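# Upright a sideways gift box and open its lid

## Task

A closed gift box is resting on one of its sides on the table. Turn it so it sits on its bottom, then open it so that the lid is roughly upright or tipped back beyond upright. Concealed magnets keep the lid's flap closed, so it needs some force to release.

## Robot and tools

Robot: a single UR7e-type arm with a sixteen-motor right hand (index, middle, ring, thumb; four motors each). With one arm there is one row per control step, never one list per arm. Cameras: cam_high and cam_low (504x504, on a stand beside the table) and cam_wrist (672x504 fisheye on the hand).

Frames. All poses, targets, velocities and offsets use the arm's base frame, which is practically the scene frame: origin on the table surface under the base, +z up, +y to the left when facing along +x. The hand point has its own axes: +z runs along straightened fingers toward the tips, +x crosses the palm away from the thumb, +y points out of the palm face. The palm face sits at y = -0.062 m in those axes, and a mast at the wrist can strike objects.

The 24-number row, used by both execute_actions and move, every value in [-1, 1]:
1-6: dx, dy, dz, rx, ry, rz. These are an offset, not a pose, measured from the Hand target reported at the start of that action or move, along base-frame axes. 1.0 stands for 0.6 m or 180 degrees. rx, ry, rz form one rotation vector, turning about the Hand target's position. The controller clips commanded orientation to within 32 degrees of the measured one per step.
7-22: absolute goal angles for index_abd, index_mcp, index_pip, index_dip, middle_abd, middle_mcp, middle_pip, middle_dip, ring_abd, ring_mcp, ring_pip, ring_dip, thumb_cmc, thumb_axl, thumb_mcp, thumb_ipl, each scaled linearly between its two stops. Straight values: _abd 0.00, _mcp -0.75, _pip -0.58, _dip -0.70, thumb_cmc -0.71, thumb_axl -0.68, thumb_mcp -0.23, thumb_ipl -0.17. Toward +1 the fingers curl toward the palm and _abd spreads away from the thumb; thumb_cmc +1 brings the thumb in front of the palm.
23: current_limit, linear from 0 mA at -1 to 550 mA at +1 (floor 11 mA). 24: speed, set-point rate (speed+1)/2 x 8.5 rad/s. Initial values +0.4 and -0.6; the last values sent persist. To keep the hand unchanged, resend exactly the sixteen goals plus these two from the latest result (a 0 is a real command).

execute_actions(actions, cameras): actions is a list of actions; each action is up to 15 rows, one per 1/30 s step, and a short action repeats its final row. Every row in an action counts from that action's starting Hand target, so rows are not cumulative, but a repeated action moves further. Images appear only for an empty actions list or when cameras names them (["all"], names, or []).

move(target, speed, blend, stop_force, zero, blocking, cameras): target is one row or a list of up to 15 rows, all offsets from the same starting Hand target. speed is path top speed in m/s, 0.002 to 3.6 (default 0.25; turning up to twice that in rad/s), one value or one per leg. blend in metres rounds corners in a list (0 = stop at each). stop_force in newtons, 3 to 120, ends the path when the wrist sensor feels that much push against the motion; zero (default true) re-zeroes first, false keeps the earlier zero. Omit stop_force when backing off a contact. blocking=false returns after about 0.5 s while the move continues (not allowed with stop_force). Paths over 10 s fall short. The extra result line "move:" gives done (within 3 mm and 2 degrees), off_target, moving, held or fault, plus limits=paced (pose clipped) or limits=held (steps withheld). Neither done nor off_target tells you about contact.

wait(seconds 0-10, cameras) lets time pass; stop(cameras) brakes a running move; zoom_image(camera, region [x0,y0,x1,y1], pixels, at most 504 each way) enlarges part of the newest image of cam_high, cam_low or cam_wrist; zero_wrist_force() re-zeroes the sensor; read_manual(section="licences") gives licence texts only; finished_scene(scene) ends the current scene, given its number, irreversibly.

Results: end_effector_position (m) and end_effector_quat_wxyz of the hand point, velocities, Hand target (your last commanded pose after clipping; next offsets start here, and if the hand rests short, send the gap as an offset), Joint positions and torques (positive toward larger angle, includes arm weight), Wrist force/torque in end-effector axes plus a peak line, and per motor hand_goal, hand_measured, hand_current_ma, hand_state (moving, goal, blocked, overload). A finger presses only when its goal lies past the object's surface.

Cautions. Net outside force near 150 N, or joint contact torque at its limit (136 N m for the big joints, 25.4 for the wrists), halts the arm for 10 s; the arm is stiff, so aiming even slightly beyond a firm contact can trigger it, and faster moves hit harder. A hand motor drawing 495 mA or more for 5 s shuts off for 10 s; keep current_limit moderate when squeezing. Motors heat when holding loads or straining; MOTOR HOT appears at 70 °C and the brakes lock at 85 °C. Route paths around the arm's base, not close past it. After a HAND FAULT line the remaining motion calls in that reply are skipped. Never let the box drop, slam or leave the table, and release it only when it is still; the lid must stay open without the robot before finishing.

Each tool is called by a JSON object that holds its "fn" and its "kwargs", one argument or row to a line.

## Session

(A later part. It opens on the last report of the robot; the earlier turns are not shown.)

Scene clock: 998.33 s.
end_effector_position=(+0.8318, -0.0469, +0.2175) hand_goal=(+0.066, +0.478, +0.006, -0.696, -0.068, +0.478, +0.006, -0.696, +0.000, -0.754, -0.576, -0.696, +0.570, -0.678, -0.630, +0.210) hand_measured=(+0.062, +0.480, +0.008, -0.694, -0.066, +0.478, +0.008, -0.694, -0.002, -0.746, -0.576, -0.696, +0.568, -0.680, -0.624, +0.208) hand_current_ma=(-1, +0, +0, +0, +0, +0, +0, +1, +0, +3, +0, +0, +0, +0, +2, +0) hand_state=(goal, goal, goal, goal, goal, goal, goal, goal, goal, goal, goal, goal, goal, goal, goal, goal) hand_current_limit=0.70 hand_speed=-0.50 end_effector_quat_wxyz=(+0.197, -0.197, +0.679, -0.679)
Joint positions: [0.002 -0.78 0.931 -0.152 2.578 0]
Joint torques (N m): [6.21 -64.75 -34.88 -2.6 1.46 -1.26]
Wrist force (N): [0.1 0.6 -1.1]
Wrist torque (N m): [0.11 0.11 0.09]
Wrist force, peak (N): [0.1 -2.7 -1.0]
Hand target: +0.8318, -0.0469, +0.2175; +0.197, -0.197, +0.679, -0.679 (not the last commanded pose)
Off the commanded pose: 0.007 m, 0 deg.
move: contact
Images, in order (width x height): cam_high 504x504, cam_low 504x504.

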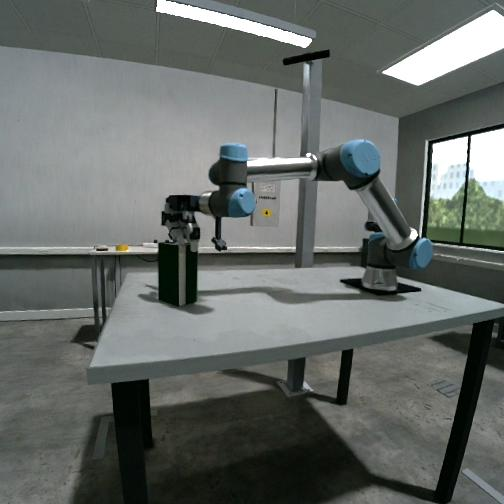

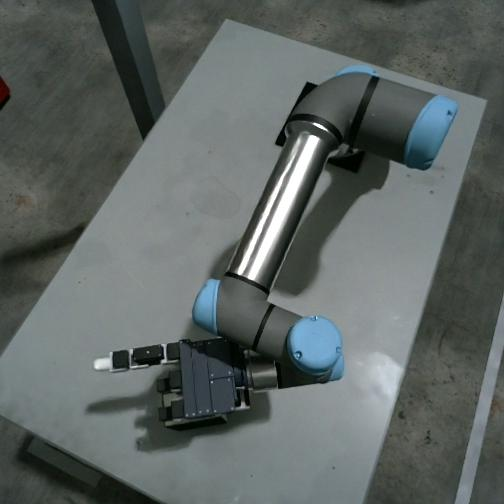

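{"fn": "execute_actions", "kwargs": {
  "actions": [
    [[0,0,0,0,0,0, -0.45,0.479,0.007,-0.696, 0.45,0.479,0.007,-0.696, 0,-0.754,-0.576,-0.696, 0.571,-0.678,-0.629,0.211, 1.0,-0.6]],
    [[0,0,0,0,0,0, -0.45,0.479,0.007,-0.696, 0.45,0.479,0.007,-0.696, 0,-0.754,-0.576,-0.696, 0.571,-0.678,-0.629,0.211, 1.0,-0.6]],
    [[0,0,0,0,0,0, -0.45,0.479,0.007,-0.696, 0.45,0.479,0.007,-0.696, 0,-0.754,-0.576,-0.696, 0.571,-0.678,-0.629,0.211, 1.0,-0.6]],
    [[0,0,0,0,0,0, -0.45,0.479,0.007,-0.696, 0.45,0.479,0.007,-0.696, 0,-0.754,-0.576,-0.696, 0.571,-0.678,-0.629,0.211, 0.6,-0.6]]
  ],
  "cameras": ["cam_high","cam_low"]
}}

{"fn": "zoom_image", "kwargs": {
  "camera": "cam_high",
  "region": [140, 215, 220, 295]
}}

{"fn": "zoom_image", "kwargs": {
  "camera": "cam_low",
  "region": [150, 320, 270, 440]
}}

Scene clock: 1015.97 s.
end_effector_position=(+0.8318, -0.0469, +0.2176) hand_goal=(-0.450, +0.478, +0.006, -0.696, +0.450, +0.478, +0.006, -0.696, +0.000, -0.754, -0.576, -0.696, +0.570, -0.678, -0.630, +0.210) hand_measured=(-0.442, +0.480, +0.008, -0.694, +0.444, +0.480, +0.008, -0.694, -0.002, -0.746, -0.576, -0.696, +0.568, -0.680, -0.624, +0.208) hand_current_ma=(+2, +0, +0, +0, -2, +0, +0, +0, +0, +3, +0, +0, +0, +0, +2, +0) hand_state=(goal, goal, goal, goal, goal, goal, goal, goal, goal, goal, goal, goal, goal, goal, goal, goal) hand_current_limit=0.60 hand_speed=-0.60 end_effector_quat_wxyz=(+0.197, -0.197, +0.679, -0.679)
Joint positions: [0.002 -0.78 0.931 -0.152 2.578 0]
Joint torques (N m): [4.43 -48.4 -27.22 0.72 1.5 -1.36]
Wrist force (N): [-0.1 1.6 -1.1]
Wrist torque (N m): [0.17 0.14 0.10]
Wrist force, peak (N): [-0.1 1.7 -1.5]
Hand target: +0.8318, -0.0469, +0.2175; +0.197, -0.197, +0.679, -0.679
Off the commanded pose: 0.000 m, 0 deg.
Images, in order (width x height): cam_high 504x504, cam_low 504x504.

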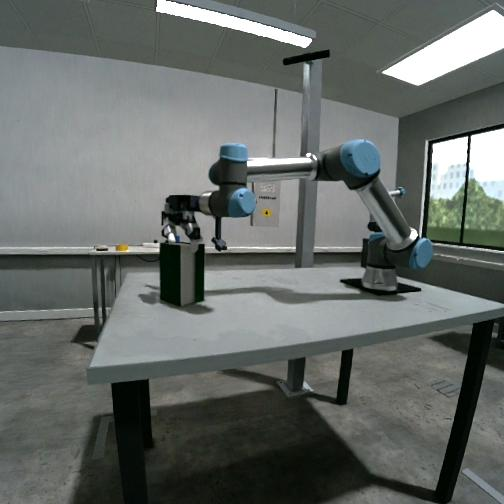

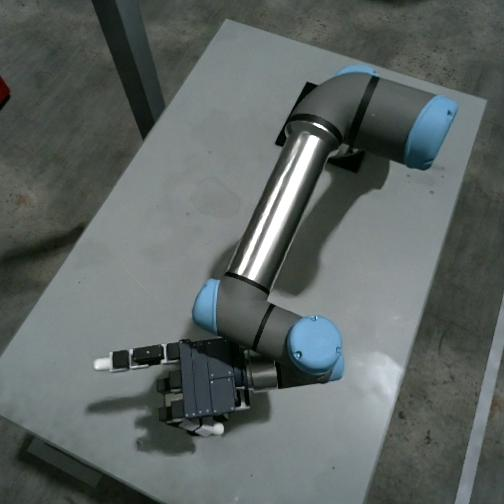

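Scaled by 6.300 from the camera's 504x504 image, which has a finer 720x720 frame.

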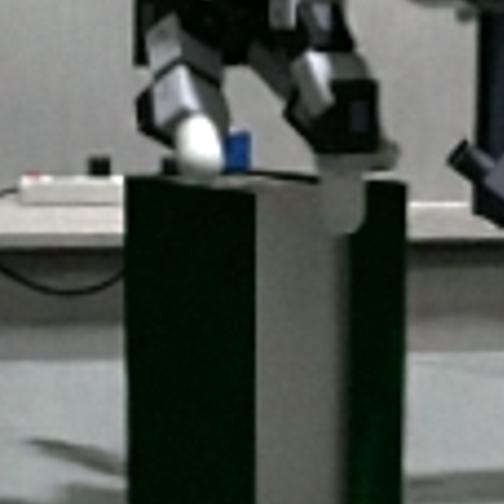

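Scaled by 4.200 from the camera's 504x504 image, which has a finer 720x720 frame.

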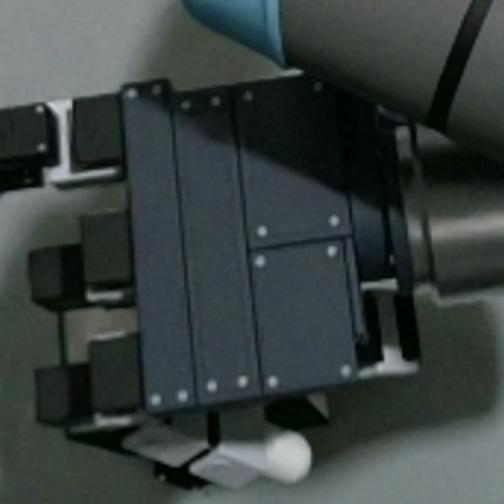

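{"fn": "move", "kwargs": {
  "target": [
    [0,0,0.1333,0,0,0, -0.2,0.479,0.007,-0.696, 0.2,0.479,0.007,-0.696, 0,-0.754,-0.576,-0.696, 0.571,-0.678,-0.629,0.211, 0.6,-0.6],
    [-0.1,0.1,0.1667,0,0,0, 0,-0.342,-0.139,-0.623, 0.1,0.479,-0.285,-0.696, 0,-0.754,-0.576,-0.696, 0.571,-0.678,-0.629,0.211, 0.6,-0.5]
  ],
  "speed": [0.12,0.25],
  "cameras": ["cam_high","cam_low"]
}}

{"fn": "zoom_image", "kwargs": {
  "camera": "cam_low",
  "region": [150, 320, 270, 440]
}}

{"fn": "zoom_image", "kwargs": {
  "camera": "cam_high",
  "region": [130, 220, 220, 310]
}}

Scene clock: 1058.07 s.
end_effector_position=(+0.7718, +0.0131, +0.3175) hand_goal=(+0.000, -0.342, -0.140, -0.624, +0.100, +0.478, -0.286, -0.696, +0.000, -0.754, -0.576, -0.696, +0.570, -0.678, -0.630, +0.210) hand_measured=(-0.004, -0.326, -0.138, -0.626, +0.102, +0.478, -0.284, -0.694, -0.002, -0.746, -0.576, -0.696, +0.568, -0.680, -0.626, +0.208) hand_current_ma=(-1, +11, +0, +0, +0, +0, +0, +0, +0, +3, +0, +0, +0, +0, +2, +0) hand_state=(goal, goal, goal, goal, goal, goal, goal, goal, goal, goal, goal, goal, goal, goal, goal, goal) hand_current_limit=0.60 hand_speed=-0.50 end_effector_quat_wxyz=(+0.197, -0.197, +0.679, -0.679)
Joint positions: [0.096 -0.933 0.937 -0.004 2.672 0]
Joint torques (N m): [6.18 -59.37 -35.03 0.8 1.95 2.64]
Wrist force (N): [-0.1 1.4 -1.8]
Wrist torque (N m): [0.13 0.16 0.12]
Wrist force, peak (N): [0.5 0.7 -3.9]
Hand target: +0.7718, +0.0131, +0.3176; +0.197, -0.197, +0.679, -0.679
Off the commanded pose: 0.000 m, 0 deg.
move: done
Images, in order (width x height): cam_high 504x504, cam_low 504x504.

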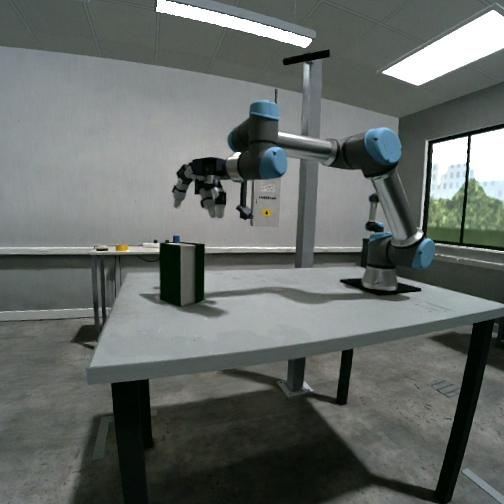

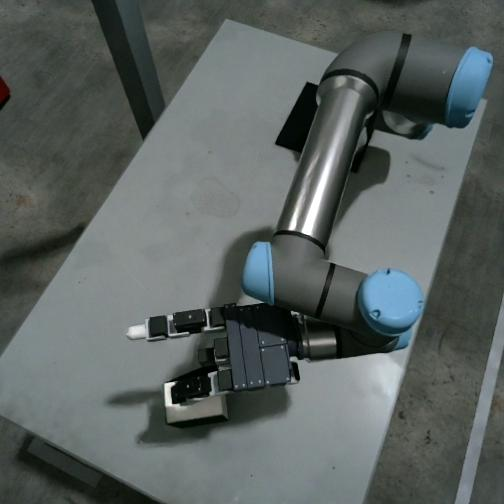

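Scaled by 4.200 from the camera's 504x504 image, which has a finer 720x720 frame.

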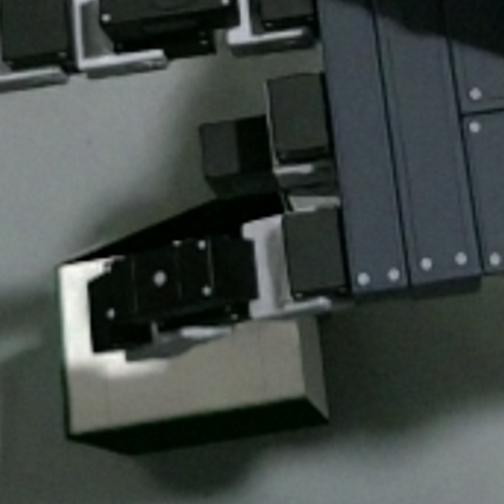

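Scaled by 5.600 from the camera's 504x504 image, which has a finer 720x720 frame.

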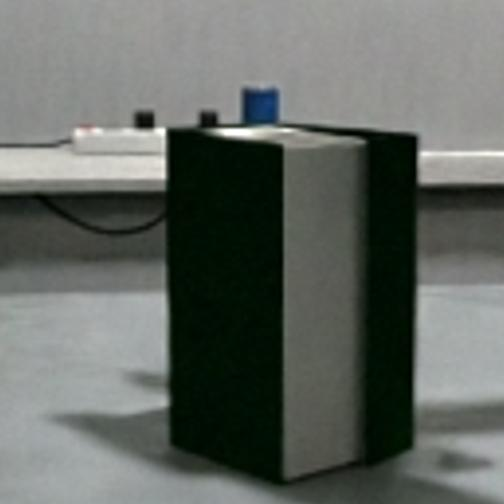

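{"fn": "move", "kwargs": {
  "target": [0.0595,-0.1122,-0.0600,0,0,0, 0,-0.411,-0.139,-0.623, 0.04,0.479,-0.095,-0.696, 0,-0.754,-0.576,-0.696, 0.571,-0.678,-0.629,0.211, 0.6,-0.5],
  "speed": 0.2
}}

{"fn": "move", "kwargs": {
  "target": [0,0,-0.1567,0,0,0, 0,-0.411,-0.139,-0.623, 0.04,0.479,-0.095,-0.696, 0,-0.754,-0.576,-0.696, 0.571,-0.678,-0.629,0.211, 0.6,-0.5],
  "speed": 0.05,
  "stop_force": 5,
  "cameras": ["cam_high","cam_low"]
}}

{"fn": "zoom_image", "kwargs": {
  "camera": "cam_high",
  "region": [130, 210, 230, 310]
}}

{"fn": "zoom_image", "kwargs": {
  "camera": "cam_low",
  "region": [130, 320, 250, 440]
}}

Scene clock: 1150.93 s.
end_effector_position=(+0.8076, -0.0542, +0.2817) hand_goal=(+0.000, -0.412, -0.140, -0.624, +0.040, +0.478, -0.096, -0.696, +0.000, -0.754, -0.576, -0.696, +0.570, -0.678, -0.630, +0.210) hand_measured=(-0.004, -0.394, -0.138, -0.626, +0.042, +0.478, -0.100, -0.694, -0.002, -0.746, -0.576, -0.696, +0.568, -0.680, -0.626, +0.208) hand_current_ma=(-1, +12, +0, +0, +0, +0, -1, +0, +0, +3, +0, +0, +0, +0, +2, +0) hand_state=(goal, goal, goal, goal, goal, goal, goal, goal, goal, goal, goal, goal, goal, goal, goal, goal) hand_current_limit=0.60 hand_speed=-0.50 end_effector_quat_wxyz=(+0.197, -0.197, +0.679, -0.679)
Joint positions: [-0.009 -0.874 0.931 -0.057 2.567 0]
Joint torques (N m): [-2.97 -59.75 -8 0.22 1.81 -1.75]
Wrist force (N): [0.0 1.5 -1.5]
Wrist torque (N m): [0.12 0.14 0.11]
Wrist force, peak (N): [-0.5 0.2 -3.7]
Hand target: +0.8075, -0.0542, +0.2816; +0.197, -0.197, +0.679, -0.679
Off the commanded pose: 0.000 m, 0 deg.
move: done

Scene clock: 1153.67 s.
end_effector_position=(+0.8075, -0.0542, +0.2037) hand_goal=(+0.000, -0.412, -0.140, -0.624, +0.040, +0.478, -0.096, -0.696, +0.000, -0.754, -0.576, -0.696, +0.570, -0.678, -0.630, +0.210) hand_measured=(-0.004, -0.396, -0.138, -0.626, +0.048, +0.480, -0.090, -0.694, -0.002, -0.746, -0.576, -0.696, +0.568, -0.680, -0.626, +0.208) hand_current_ma=(-1, +12, +0, +0, +2, +0, +2, +0, +0, +3, +0, +0, +0, +0, +2, +0) hand_state=(goal, goal, goal, goal, goal, goal, goal, goal, goal, goal, goal, goal, goal, goal, goal, goal) hand_current_limit=0.60 hand_speed=-0.50 end_effector_quat_wxyz=(+0.197, -0.197, +0.679, -0.679)
Joint positions: [-0.009 -0.843 1.078 -0.235 2.567 0.001]
Joint torques (N m): [-4.43 -62.71 -31.65 -2.75 1.84 -1.2]
Wrist force (N): [0.5 0.8 -1.1]
Wrist torque (N m): [0.08 0.06 0.12]
Wrist force, peak (N): [-1.3 -22.0 1.7]
Hand target: +0.8075, -0.0542, +0.2037; +0.197, -0.197, +0.679, -0.679 (not the last commanded pose)
Off the commanded pose: 0.016 m, 0 deg.
move: contact
Images, in order (width x height): cam_high 504x504, cam_low 504x504.

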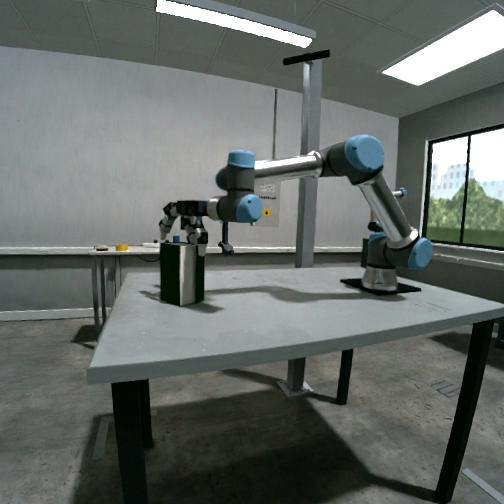

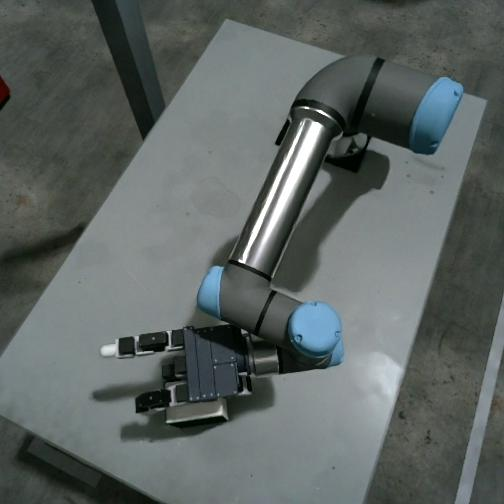

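Scaled by 5.040 from the camera's 504x504 image, which has a finer 720x720 frame.

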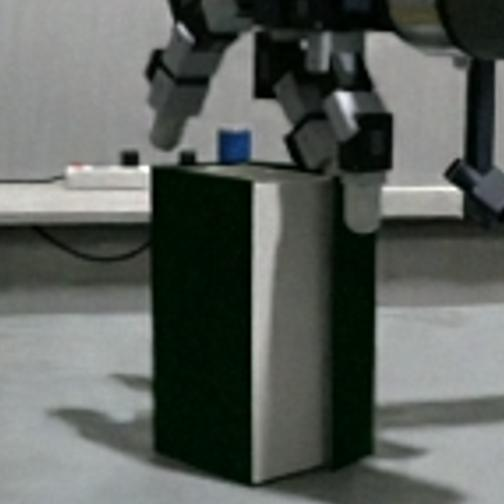

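Scaled by 4.200 from the camera's 504x504 image, which has a finer 720x720 frame.

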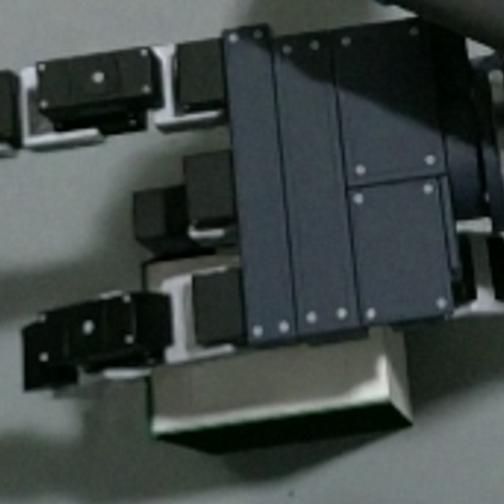

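{"fn": "move", "kwargs": {
  "target": [0,0,0.0700,0,0,0, -0.27,0.479,0.226,-0.696, 0.04,0.479,-0.095,-0.696, 0,-0.754,-0.576,-0.696, 0.571,-0.678,-0.629,0.211, 0.6,-0.5],
  "speed": 0.12
}}

{"fn": "move", "kwargs": {
  "target": [0,0,-0.0680,0,0,0, -0.27,0.479,0.226,-0.696, 0.04,0.479,-0.095,-0.696, 0,-0.754,-0.576,-0.696, 0.571,-0.678,-0.629,0.211, 0.6,-0.5],
  "speed": 0.04,
  "stop_force": 4
}}

{"fn": "execute_actions", "kwargs": {
  "actions": [
    [[0,0,0,0,0,0, -0.5,0.479,0.226,-0.696, 0.65,0.479,-0.095,-0.696, 0,-0.754,-0.576,-0.696, 0.571,-0.678,-0.629,0.211, 0.6,-0.8]],
    [[0,0,0,0,0,0, -0.5,0.479,0.226,-0.696, 0.65,0.479,-0.095,-0.696, 0,-0.754,-0.576,-0.696, 0.571,-0.678,-0.629,0.211, 0.6,-0.8]]
  ],
  "cameras": ["cam_high","cam_low"]
}}

{"fn": "zoom_image", "kwargs": {
  "camera": "cam_high",
  "region": [130, 210, 230, 310]
}}

{"fn": "zoom_image", "kwargs": {
  "camera": "cam_low",
  "region": [130, 320, 250, 440]
}}

Scene clock: 1193.10 s.
end_effector_position=(+0.8075, -0.0542, +0.2459) hand_goal=(-0.270, +0.478, +0.226, -0.696, +0.040, +0.478, -0.096, -0.696, +0.000, -0.754, -0.576, -0.696, +0.570, -0.678, -0.630, +0.210) hand_measured=(-0.274, +0.000, +0.166, -0.724, +0.042, +0.480, -0.094, -0.694, -0.002, -0.746, -0.576, -0.696, +0.592, -0.680, -0.676, +0.182) hand_current_ma=(+0, -438, -89, -24, +0, +0, +0, +0, +0, +3, +0, +0, +18, -1, -87, -42) hand_state=(goal, blocked, blocked, blocked, goal, goal, goal, goal, goal, goal, goal, goal, blocked, goal, blocked, blocked) hand_current_limit=0.60 hand_speed=-0.50 end_effector_quat_wxyz=(+0.197, -0.197, +0.679, -0.679)
Joint positions: [-0.009 -0.864 1.006 -0.142 2.567 0.001]
Joint torques (N m): [4.34 -44.83 -8.75 -3.04 -2.06 2.56]
Wrist force (N): [0.4 3.1 -1.0]
Wrist torque (N m): [0.25 0.06 0.11]
Wrist force, peak (N): [0.4 4.0 -1.0]
Hand target: +0.8075, -0.0542, +0.2457; +0.197, -0.197, +0.679, -0.679
Off the commanded pose: 0.000 m, 0 deg.
move: done

Scene clock: 1195.00 s.
end_effector_position=(+0.8075, -0.0542, +0.2165) hand_goal=(-0.270, +0.478, +0.226, -0.696, +0.040, +0.478, -0.096, -0.696, +0.000, -0.754, -0.576, -0.696, +0.570, -0.678, -0.630, +0.210) hand_measured=(-0.284, +0.006, +0.162, -0.724, +0.058, +0.484, -0.092, -0.692, -0.002, -0.746, -0.576, -0.696, +0.592, -0.682, -0.680, +0.180) hand_current_ma=(-6, -440, -100, -26, +9, +2, +1, +1, +0, +3, +0, +0, +16, -1, -104, -44) hand_state=(goal, blocked, blocked, blocked, goal, goal, goal, goal, goal, goal, goal, goal, blocked, goal, blocked, blocked) hand_current_limit=0.60 hand_speed=-0.50 end_effector_quat_wxyz=(+0.197, -0.197, +0.679, -0.679)
Joint positions: [-0.009 -0.85 1.058 -0.207 2.567 0.001]
Joint torques (N m): [0.5 -63.3 -35.12 -3.01 -0.09 -0.13]
Wrist force (N): [0.6 3.9 -0.8]
Wrist torque (N m): [0.28 0.06 0.10]
Wrist force, peak (N): [1.2 -11.9 2.4]
Hand target: +0.8075, -0.0542, +0.2165; +0.197, -0.197, +0.679, -0.679 (not the last commanded pose)
Off the commanded pose: 0.012 m, 0 deg.
move: contact

Scene clock: 1196.20 s.
end_effector_position=(+0.8075, -0.0542, +0.2165) hand_goal=(-0.500, +0.478, +0.226, -0.696, +0.650, +0.478, -0.096, -0.696, +0.000, -0.754, -0.576, -0.696, +0.570, -0.678, -0.630, +0.210) hand_measured=(-0.494, +0.024, +0.162, -0.724, +0.642, +0.480, -0.094, -0.694, -0.002, -0.746, -0.576, -0.696, +0.608, -0.684, -0.682, +0.180) hand_current_ma=(+1, -440, -100, -27, -2, +0, +0, +0, +0, +3, +0, +0, +42, -3, -107, -44) hand_state=(goal, blocked, blocked, blocked, goal, goal, goal, goal, goal, goal, goal, goal, blocked, goal, blocked, blocked) hand_current_limit=0.60 hand_speed=-0.80 end_effector_quat_wxyz=(+0.197, -0.197, +0.679, -0.679)
Joint positions: [-0.009 -0.85 1.058 -0.207 2.567 0.001]
Joint torques (N m): [1.15 -59.43 -32.13 -2.27 -0.21 -0.2]
Wrist force (N): [0.6 2.7 -1.1]
Wrist torque (N m): [0.19 0.04 0.09]
Wrist force, peak (N): [0.6 3.7 -1.0]
Hand target: +0.8075, -0.0542, +0.2165; +0.197, -0.197, +0.679, -0.679
Off the commanded pose: 0.000 m, 0 deg.
Images, in order (width x height): cam_high 504x504, cam_low 504x504.

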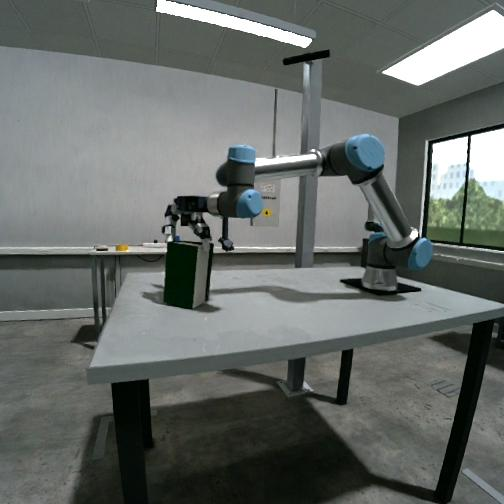

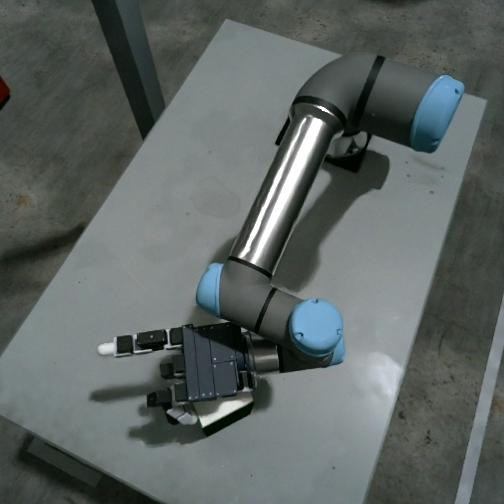

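Scaled by 5.040 from the camera's 504x504 image, which has a finer 720x720 frame.

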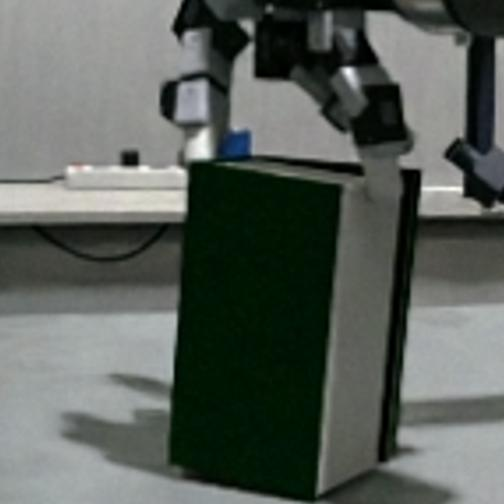

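Scaled by 4.200 from the camera's 504x504 image, which has a finer 720x720 frame.

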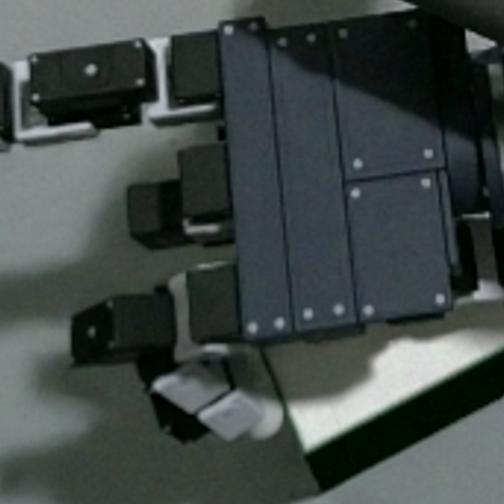

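{"fn": "execute_actions", "kwargs": {
  "actions": [
    [[0,0,0,0,0,0, -0.5,-0.1,0.162,-0.696, 0.642,0.479,-0.095,-0.696, 0,-0.754,-0.576,-0.696, 0.571,-0.678,-0.66,0.211, 0.6,-0.95]],
    [[0,0,0,0,0,0, -0.5,-0.3,0.162,-0.696, 0.642,0.479,-0.095,-0.696, 0,-0.754,-0.576,-0.696, 0.571,-0.678,-0.7,0.211, 0.6,-0.9]],
    [[0,0,0,0,0,0, -0.5,-0.411,0.0,-0.696, 0.642,0.479,-0.095,-0.696, 0,-0.754,-0.576,-0.696, 0.571,-0.678,-0.8,0.211, 0.6,-0.85]]
  ],
  "cameras": ["cam_high","cam_low"]
}}

{"fn": "zoom_image", "kwargs": {
  "camera": "cam_high",
  "region": [130, 210, 230, 310]
}}

{"fn": "zoom_image", "kwargs": {
  "camera": "cam_low",
  "region": [130, 320, 250, 440]
}}

Scene clock: 1224.00 s.
end_effector_position=(+0.8075, -0.0542, +0.2165) hand_goal=(-0.500, -0.412, +0.000, -0.696, +0.642, +0.478, -0.096, -0.696, +0.000, -0.754, -0.576, -0.696, +0.570, -0.678, -0.800, +0.210) hand_measured=(-0.496, -0.396, +0.004, -0.698, +0.642, +0.480, -0.094, -0.694, -0.002, -0.746, -0.576, -0.696, +0.574, -0.680, -0.792, +0.208) hand_current_ma=(+1, +11, +1, +0, +0, +0, +0, +0, +0, +3, +0, +0, +1, +0, +4, +0) hand_state=(goal, goal, goal, goal, goal, goal, goal, goal, goal, goal, goal, goal, goal, goal, goal, goal) hand_current_limit=0.60 hand_speed=-0.85 end_effector_quat_wxyz=(+0.197, -0.197, +0.679, -0.679)
Joint positions: [-0.009 -0.85 1.058 -0.207 2.567 0.001]
Joint torques (N m): [0.82 -44.49 -17.44 0.46 -0.28 -0.19]
Wrist force (N): [0.7 1.9 -0.9]
Wrist torque (N m): [0.14 0.03 0.15]
Wrist force, peak (N): [0.7 3.5 -1.0]
Hand target: +0.8075, -0.0542, +0.2165; +0.197, -0.197, +0.679, -0.679
Off the commanded pose: 0.000 m, 0 deg.
Images, in order (width x height): cam_high 504x504, cam_low 504x504.

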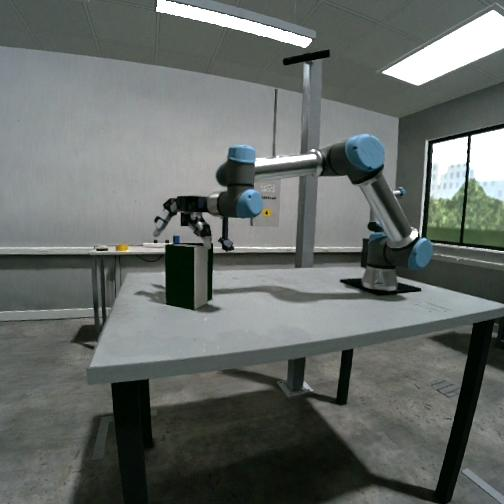

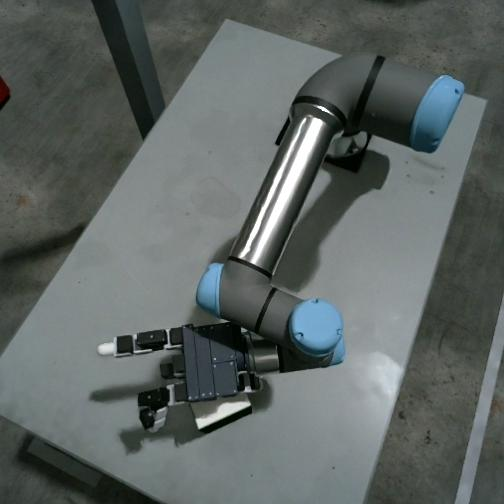

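Scaled by 5.040 from the camera's 504x504 image, which has a finer 720x720 frame.

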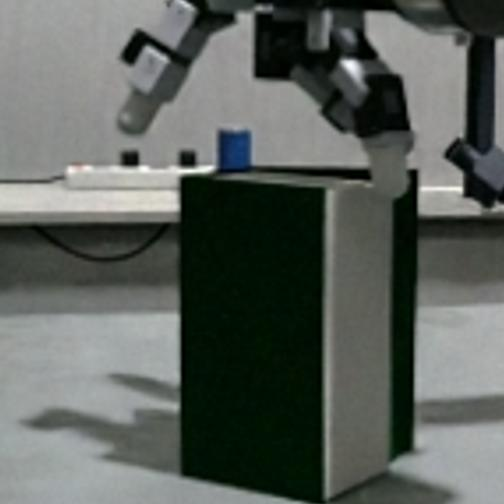

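Scaled by 4.200 from the camera's 504x504 image, which has a finer 720x720 frame.

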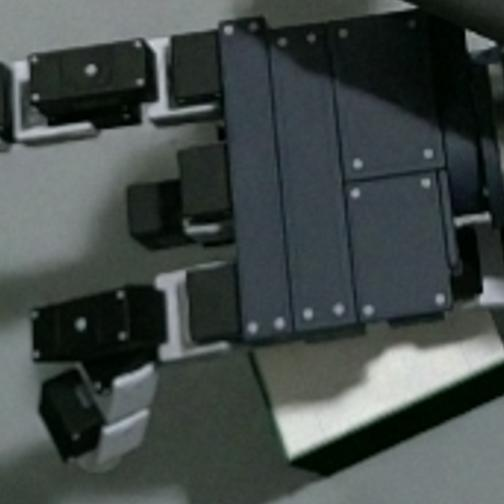

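{"fn": "move", "kwargs": {
  "target": [
    [0,0,0.1,0,0,0, -0.3,-0.411,-0.139,-0.623, 0.642,0.479,-0.095,-0.696, 0,-0.754,-0.576,-0.696, 0.571,-0.678,-0.629,0.211, 0.6,-0.6],
    [-0.2,0.06,0.17,0,0,0, 0,-0.411,-0.139,-0.623, 0.1,0.479,-0.095,-0.696, 0,-0.754,-0.576,-0.696, 0.571,-0.678,-0.629,0.211, 0.6,-0.5]
  ],
  "speed": [0.1,0.25],
  "cameras": ["cam_high","cam_low"]
}}

{"fn": "zoom_image", "kwargs": {
  "camera": "cam_low",
  "region": [140, 340, 270, 460]
}}

{"fn": "zoom_image", "kwargs": {
  "camera": "cam_high",
  "region": [140, 220, 230, 310]
}}

Scene clock: 1237.37 s.
end_effector_position=(+0.6875, -0.0182, +0.3185) hand_goal=(+0.000, -0.412, -0.140, -0.624, +0.100, +0.478, -0.096, -0.696, +0.000, -0.754, -0.576, -0.696, +0.570, -0.678, -0.630, +0.210) hand_measured=(-0.004, -0.396, -0.134, -0.626, +0.102, +0.480, -0.094, -0.694, -0.002, -0.746, -0.576, -0.696, +0.572, -0.680, -0.630, +0.208) hand_current_ma=(-1, +11, +2, +0, +0, +0, +0, +0, +0, +3, +0, +0, +0, +0, +0, +0) hand_state=(goal, goal, goal, goal, goal, goal, goal, goal, goal, goal, goal, goal, goal, goal, goal, goal) hand_current_limit=0.60 hand_speed=-0.50 end_effector_quat_wxyz=(+0.197, -0.197, +0.679, -0.679)
Joint positions: [0.055 -1.173 1.304 -0.13 2.631 0.001]
Joint torques (N m): [-9.74 -50.35 -8.45 0.77 -2.74 2.6]
Wrist force (N): [0.4 1.9 -1.1]
Wrist torque (N m): [0.16 0.08 0.15]
Wrist force, peak (N): [0.3 3.9 -1.1]
Hand target: +0.6875, -0.0182, +0.3185; +0.197, -0.197, +0.679, -0.679
Off the commanded pose: 0.000 m, 0 deg.
move: done
Images, in order (width x height): cam_high 504x504, cam_low 504x504.

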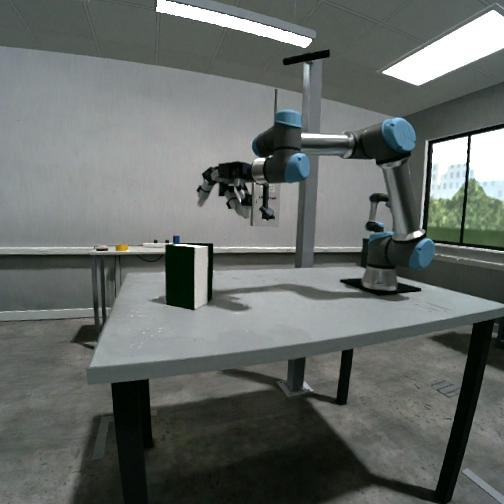

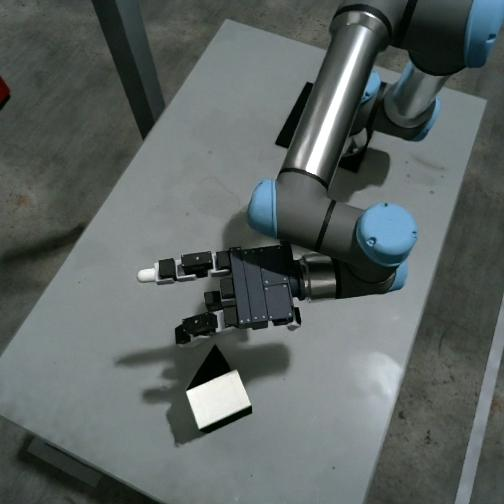

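Scaled by 3.877 from the camera's 504x504 image, which has a finer 720x720 frame.

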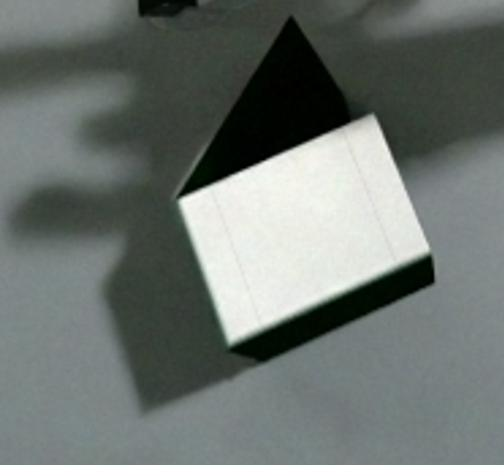

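Scaled by 5.600 from the camera's 504x504 image, which has a finer 720x720 frame.

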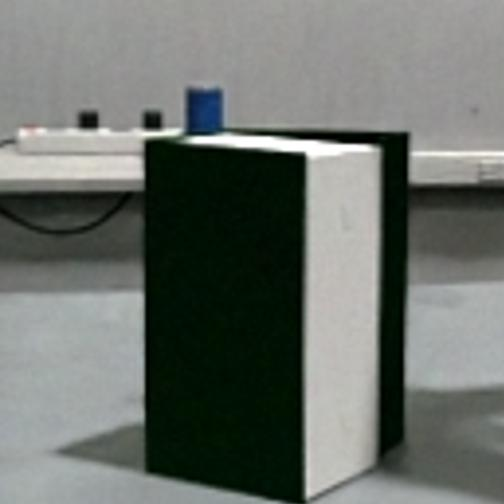

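{"fn": "move", "kwargs": {
  "target": [0.1862,-0.0017,-0.0642,0,0,0.0817, 0,-0.411,-0.139,-0.623, 0.133,0.479,-0.285,-0.696, 0,-0.754,-0.576,-0.696, 0.571,-0.678,-0.629,0.211, 0.6,-0.5],
  "speed": 0.2
}}

{"fn": "move", "kwargs": {
  "target": [0,0,-0.1583,0,0,0, 0,-0.411,-0.139,-0.623, 0.133,0.479,-0.285,-0.696, 0,-0.754,-0.576,-0.696, 0.571,-0.678,-0.629,0.211, 0.6,-0.5],
  "speed": 0.05,
  "stop_force": 5,
  "cameras": ["cam_high","cam_low"]
}}

{"fn": "zoom_image", "kwargs": {
  "camera": "cam_high",
  "region": [130, 210, 230, 310]
}}

{"fn": "zoom_image", "kwargs": {
  "camera": "cam_low",
  "region": [130, 320, 270, 440]
}}

Scene clock: 1281.87 s.
end_effector_position=(+0.7992, -0.0193, +0.2800) hand_goal=(+0.000, -0.412, -0.140, -0.624, +0.132, +0.478, -0.286, -0.696, +0.000, -0.754, -0.576, -0.696, +0.570, -0.678, -0.630, +0.210) hand_measured=(-0.002, -0.396, -0.134, -0.626, +0.128, +0.480, -0.284, -0.694, -0.002, -0.746, -0.576, -0.696, +0.572, -0.680, -0.630, +0.208) hand_current_ma=(+0, +11, +2, +0, -1, +0, +0, +0, +0, +3, +0, +0, +0, +0, +0, +0) hand_state=(goal, goal, goal, goal, goal, goal, goal, goal, goal, goal, goal, goal, goal, goal, goal, goal) hand_current_limit=0.60 hand_speed=-0.50 end_effector_quat_wxyz=(+0.283, -0.282, +0.648, -0.648)
Joint positions: [-0.021 -1.013 1.162 -0.149 2.299 0.001]
Joint torques (N m): [5.55 -47.95 -10.33 -3.11 -1.79 2.74]
Wrist force (N): [0.4 1.9 -1.0]
Wrist torque (N m): [0.12 0.07 0.14]
Wrist force, peak (N): [1.6 1.7 -1.9]
Hand target: +0.7992, -0.0192, +0.2800; +0.283, -0.282, +0.648, -0.648
Off the commanded pose: 0.000 m, 0 deg.
move: done

Scene clock: 1284.47 s.
end_effector_position=(+0.7992, -0.0192, +0.2009) hand_goal=(+0.000, -0.412, -0.140, -0.624, +0.132, +0.478, -0.286, -0.696, +0.000, -0.754, -0.576, -0.696, +0.570, -0.678, -0.630, +0.210) hand_measured=(-0.002, -0.396, -0.134, -0.626, +0.138, +0.478, -0.288, -0.694, -0.002, -0.746, -0.576, -0.696, +0.572, -0.680, -0.630, +0.208) hand_current_ma=(+0, +10, +2, +0, +1, +0, -1, +0, +0, +4, +0, +0, +0, +0, +0, +0) hand_state=(goal, goal, goal, goal, goal, goal, goal, goal, goal, goal, goal, goal, goal, goal, goal, goal) hand_current_limit=0.60 hand_speed=-0.50 end_effector_quat_wxyz=(+0.283, -0.282, +0.648, -0.648)
Joint positions: [-0.021 -0.966 1.294 -0.328 2.299 0.001]
Joint torques (N m): [3.92 -52.83 -25.34 -2.99 -0.97 -0.65]
Wrist force (N): [0.0 -0.1 -1.3]
Wrist torque (N m): [0.05 0.08 0.07]
Wrist force, peak (N): [-0.3 -13.4 -0.9]
Hand target: +0.7992, -0.0192, +0.2009; +0.283, -0.282, +0.648, -0.648 (not the last commanded pose)
Off the commanded pose: 0.016 m, 0 deg.
move: contact
Images, in order (width x height): cam_high 504x504, cam_low 504x504.

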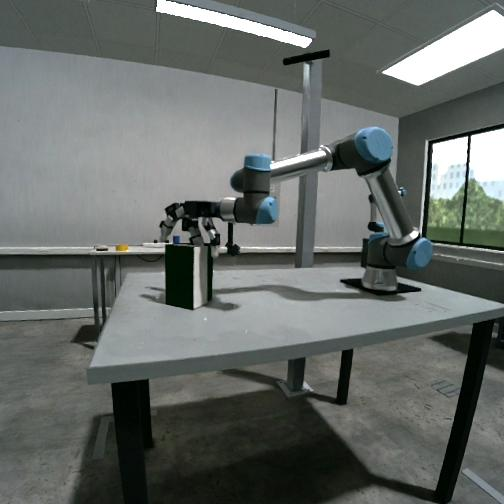

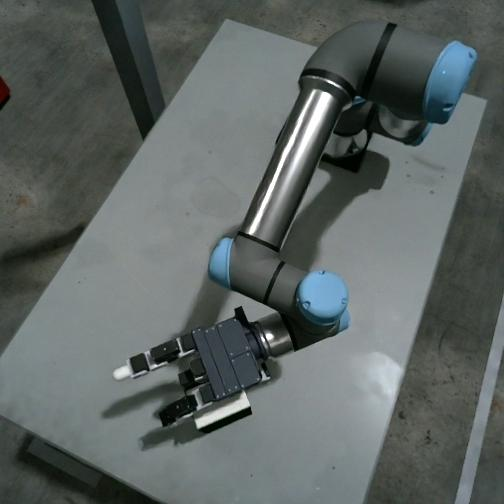

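Scaled by 5.040 from the camera's 504x504 image, which has a finer 720x720 frame.

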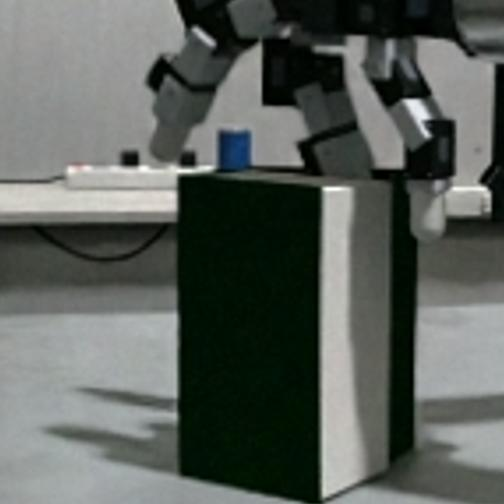

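Scaled by 3.600 from the camera's 504x504 image, which has a finer 720x720 frame.

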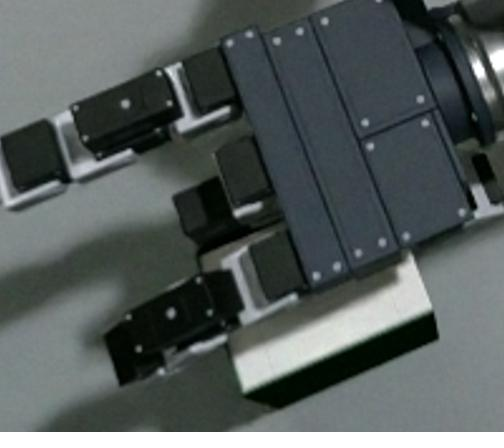

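{"fn": "move", "kwargs": {
  "target": [
    [0,0,0.03,0,0,0, 0,-0.411,-0.139,-0.623, 0.133,0.479,-0.285,-0.696, 0,-0.754,-0.576,-0.696, 0.571,-0.678,-0.629,0.211, 0.6,-0.5]
  ],
  "speed": 0.1
}}

{"fn": "move", "kwargs": {
  "target": [0,0,-0.0565,0,0,0, 0,-0.411,-0.139,-0.623, 0.22,0.479,-0.285,-0.696, 0,-0.754,-0.576,-0.696, 0.571,-0.678,-0.629,0.211, 0.6,-0.5],
  "speed": 0.05,
  "stop_force": 6,
  "cameras": ["cam_high","cam_low"]
}}

{"fn": "zoom_image", "kwargs": {
  "camera": "cam_high",
  "region": [130, 210, 230, 310]
}}

Scene clock: 1303.30 s.
end_effector_position=(+0.7993, -0.0192, +0.2193) hand_goal=(+0.000, -0.412, -0.140, -0.624, +0.132, +0.478, -0.286, -0.696, +0.000, -0.754, -0.576, -0.696, +0.570, -0.678, -0.630, +0.210) hand_measured=(-0.002, -0.396, -0.134, -0.626, +0.134, +0.478, -0.288, -0.694, -0.002, -0.746, -0.576, -0.696, +0.572, -0.680, -0.630, +0.208) hand_current_ma=(+0, +10, +2, +0, +0, +0, -1, +0, +0, +4, +0, +0, +0, +0, +0, +0) hand_state=(goal, goal, goal, goal, goal, goal, goal, goal, goal, goal, goal, goal, goal, goal, goal, goal) hand_current_limit=0.60 hand_speed=-0.50 end_effector_quat_wxyz=(+0.283, -0.282, +0.648, -0.648)
Joint positions: [-0.021 -0.98 1.268 -0.288 2.299 0.001]
Joint torques (N m): [-6.65 -38.25 -8.94 -3.13 1.35 0.08]
Wrist force (N): [0.3 1.6 -0.7]
Wrist torque (N m): [0.08 0.07 0.12]
Wrist force, peak (N): [0.5 2.4 -1.0]
Hand target: +0.7992, -0.0192, +0.2189; +0.283, -0.282, +0.648, -0.648
Off the commanded pose: 0.000 m, 0 deg.
move: done

Scene clock: 1305.03 s.
end_effector_position=(+0.7992, -0.0192, +0.1850) hand_goal=(+0.000, -0.412, -0.140, -0.624, +0.220, +0.478, -0.286, -0.696, +0.000, -0.754, -0.576, -0.696, +0.570, -0.678, -0.630, +0.210) hand_measured=(-0.002, -0.396, -0.134, -0.626, +0.220, +0.480, -0.288, -0.694, -0.002, -0.746, -0.576, -0.696, +0.572, -0.680, -0.630, +0.208) hand_current_ma=(+0, +10, +2, +0, +0, +0, +0, +0, +0, +4, +0, +0, +0, +0, +0, +0) hand_state=(goal, goal, goal, goal, goal, goal, goal, goal, goal, goal, goal, goal, goal, goal, goal, goal) hand_current_limit=0.60 hand_speed=-0.50 end_effector_quat_wxyz=(+0.283, -0.282, +0.648, -0.648)
Joint positions: [-0.021 -0.953 1.316 -0.362 2.299 0.001]
Joint torques (N m): [-9.42 -58.37 -34.27 0.09 0.15 -2.07]
Wrist force (N): [0.5 1.9 -1.0]
Wrist torque (N m): [0.13 0.06 0.14]
Wrist force, peak (N): [-0.5 -4.4 -1.4]
Hand target: +0.7992, -0.0192, +0.1850; +0.283, -0.282, +0.648, -0.648
Off the commanded pose: 0.000 m, 0 deg.
move: done
Images, in order (width x height): cam_high 504x504, cam_low 504x504.

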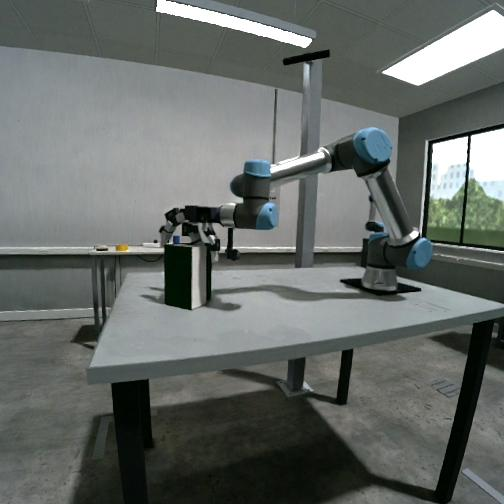

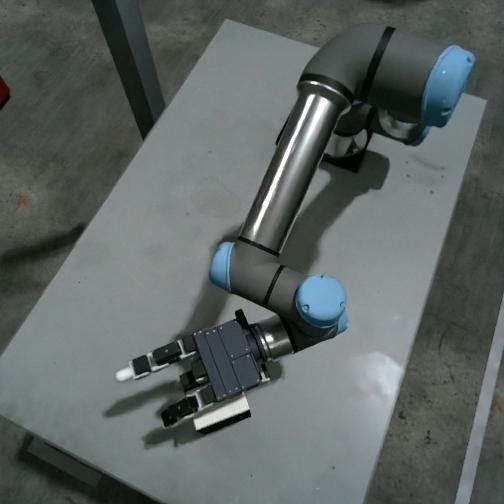

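Scaled by 5.040 from the camera's 504x504 image, which has a finer 720x720 frame.

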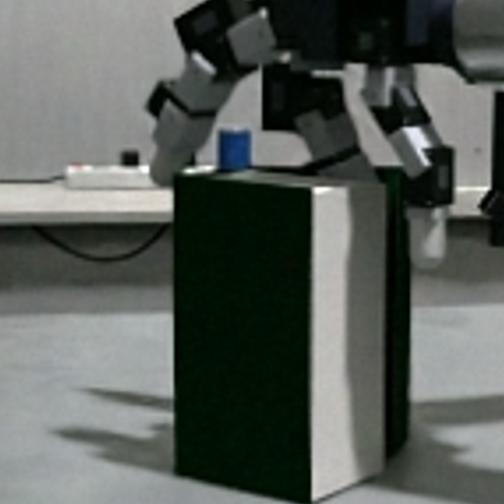

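{"fn": "execute_actions", "kwargs": {
  "actions": [
    [[0,0,0,0,0,0, 0,0.1,-0.139,-0.623, 0.22,0.479,-0.285,-0.696, 0,-0.754,-0.576,-0.696, 0.571,-0.678,-0.28,0.211, 0.65,-0.86]],
    [[0,0,0,0,0,0, 0,0.1,-0.139,-0.623, 0.22,0.479,-0.285,-0.696, 0,-0.754,-0.576,-0.696, 0.571,-0.678,-0.28,0.211, 0.65,-0.86]],
    [[0,0,0,0,0,0, 0,0.1,-0.139,-0.623, 0.22,0.479,-0.285,-0.696, 0,-0.754,-0.576,-0.696, 0.571,-0.678,-0.28,0.211, 0.65,-0.86]]
  ],
  "cameras": ["cam_high","cam_low"]
}}

{"fn": "zoom_image", "kwargs": {
  "camera": "cam_high",
  "region": [130, 210, 230, 310]
}}

{"fn": "zoom_image", "kwargs": {
  "camera": "cam_low",
  "region": [150, 320, 270, 440]
}}

Scene clock: 1324.90 s.
end_effector_position=(+0.7992, -0.0192, +0.1851) hand_goal=(+0.000, +0.100, -0.140, -0.624, +0.220, +0.478, -0.286, -0.696, +0.000, -0.754, -0.576, -0.696, +0.570, -0.678, -0.280, +0.210) hand_measured=(-0.002, -0.134, -0.182, -0.630, +0.220, +0.480, -0.288, -0.694, -0.002, -0.746, -0.576, -0.696, +0.574, -0.680, -0.410, +0.192) hand_current_ma=(+0, -454, -48, -2, +0, +1, +0, +0, +0, +4, +0, +0, +1, +0, -454, -19) hand_state=(goal, blocked, blocked, goal, goal, goal, goal, goal, goal, goal, goal, goal, goal, goal, blocked, goal) hand_current_limit=0.65 hand_speed=-0.86 end_effector_quat_wxyz=(+0.283, -0.282, +0.648, -0.648)
Joint positions: [-0.021 -0.953 1.315 -0.362 2.299 0.001]
Joint torques (N m): [-8.19 -44.39 -24.47 -0.33 -2.49 -1.98]
Wrist force (N): [0.1 -6.7 -1.2]
Wrist torque (N m): [-0.65 0.10 0.15]
Wrist force, peak (N): [-0.2 -7.1 -1.2]
Hand target: +0.7992, -0.0192, +0.1850; +0.283, -0.282, +0.648, -0.648
Off the commanded pose: 0.000 m, 0 deg.
Images, in order (width x height): cam_high 504x504, cam_low 504x504.

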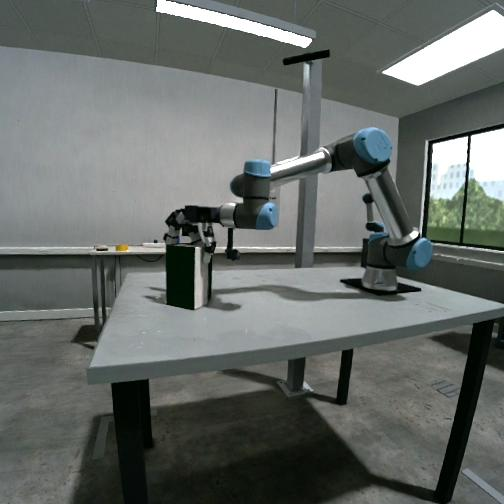

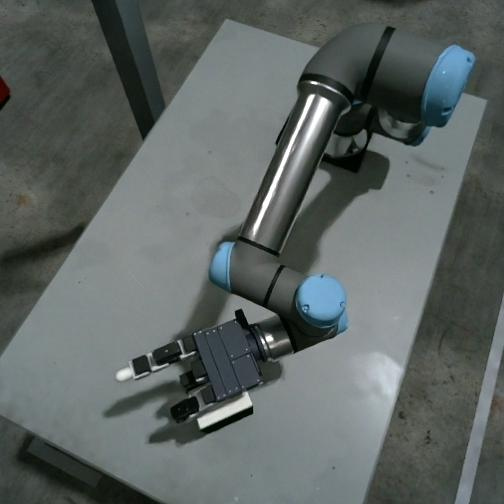

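Scaled by 5.040 from the camera's 504x504 image, which has a finer 720x720 frame.

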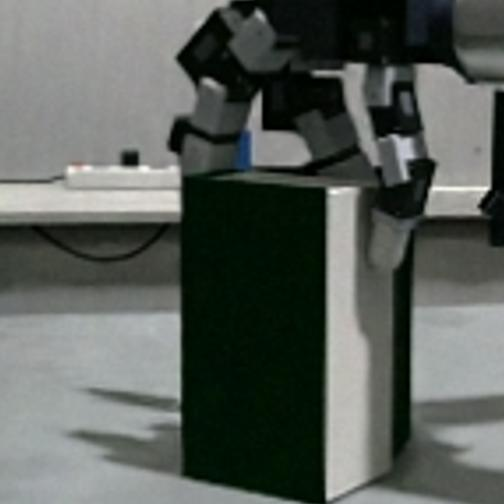

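Scaled by 4.200 from the camera's 504x504 image, which has a finer 720x720 frame.

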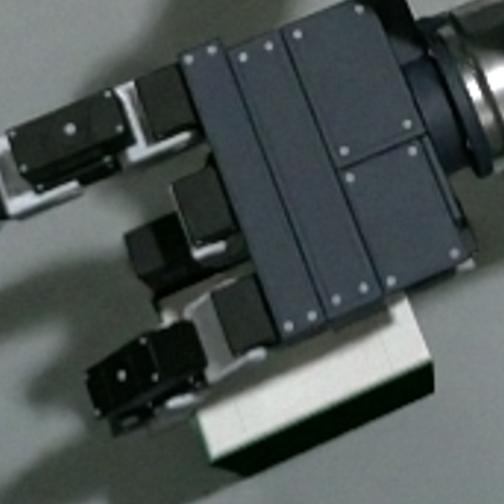

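{"fn": "move", "kwargs": {
  "target": [
    [0,0,0.0333,0,0,0, 0,0.1,-0.139,-0.623, 0.22,0.479,-0.285,-0.696, 0,-0.754,-0.576,-0.696, 0.571,-0.678,-0.28,0.211, 0.65,-0.86],
    [0.0013,-0.1347,0.0333,0,0,0.405, 0,0.1,-0.139,-0.623, 0.22,0.479,-0.285,-0.696, 0,-0.754,-0.576,-0.696, 0.571,-0.678,-0.28,0.211, 0.65,-0.86]
  ],
  "speed": [0.05,0.2],
  "cameras": ["cam_high","cam_low"]
}}

{"fn": "zoom_image", "kwargs": {
  "camera": "cam_high",
  "region": [130, 200, 250, 320]
}}

{"fn": "zoom_image", "kwargs": {
  "camera": "cam_low",
  "region": [100, 290, 260, 450]
}}

Scene clock: 1364.50 s.
end_effector_position=(+0.8000, -0.1001, +0.2050) hand_goal=(+0.000, +0.100, -0.140, -0.624, +0.220, +0.478, -0.286, -0.696, +0.000, -0.754, -0.576, -0.696, +0.570, -0.678, -0.280, +0.210) hand_measured=(-0.004, -0.110, -0.184, -0.632, +0.218, +0.482, -0.286, -0.694, -0.002, -0.746, -0.576, -0.696, +0.574, -0.680, -0.410, +0.168) hand_current_ma=(+0, -454, -53, -3, +0, +1, +0, +0, +0, +4, +0, +0, +1, +0, -454, -83) hand_state=(goal, blocked, blocked, goal, goal, goal, goal, goal, goal, goal, goal, goal, goal, goal, blocked, blocked) hand_current_limit=0.65 hand_speed=-0.86 end_effector_quat_wxyz=(+0.612, -0.612, +0.354, -0.353)
Joint positions: [-0.57 -0.899 1.171 -0.272 0.477 0]
Joint torques (N m): [6.97 -58.09 -12.05 -2.78 -1.17 -0.47]
Wrist force (N): [0.4 3.7 -0.9]
Wrist torque (N m): [0.20 0.09 0.16]
Wrist force, peak (N): [0.3 -7.1 -1.4]
Hand target: +0.8000, -0.1000, +0.2050; +0.612, -0.612, +0.354, -0.353
Off the commanded pose: 0.000 m, 0 deg.
move: done
Images, in order (width x height): cam_high 504x504, cam_low 504x504.

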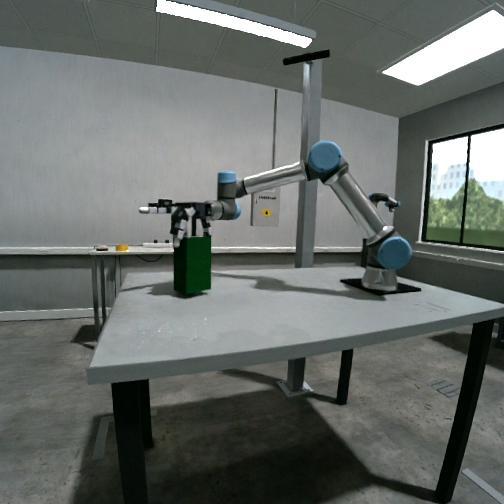

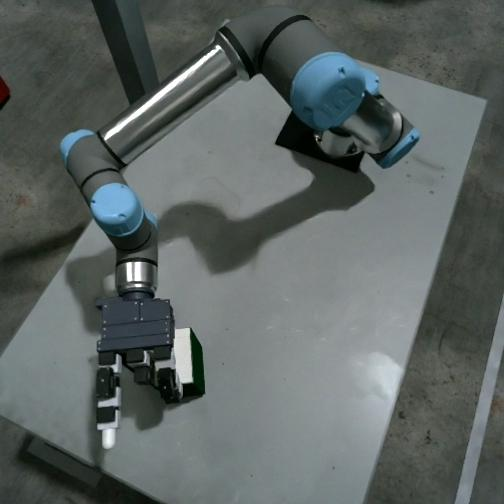

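Scaled by 4.200 from the camera's 504x504 image, which has a finer 720x720 frame.

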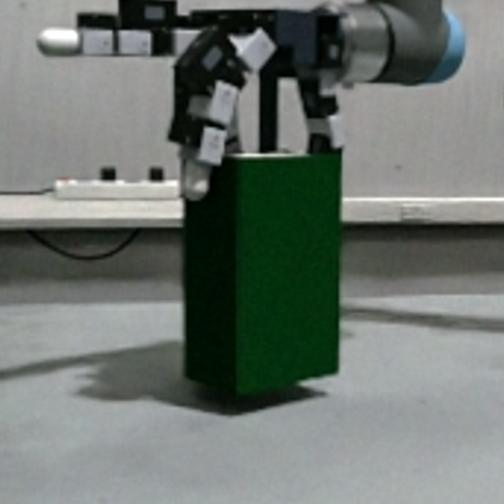

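Scaled by 3.150 from the camera's 504x504 image, which has a finer 720x720 frame.

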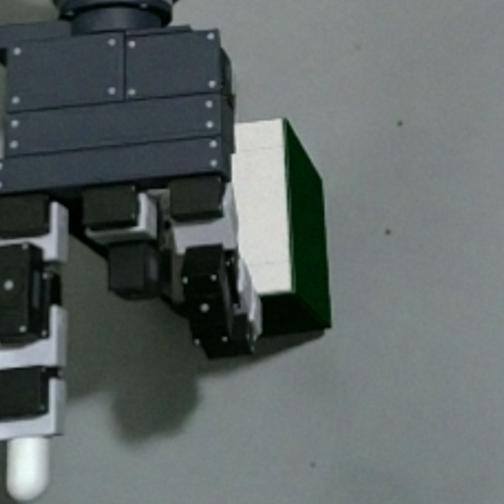

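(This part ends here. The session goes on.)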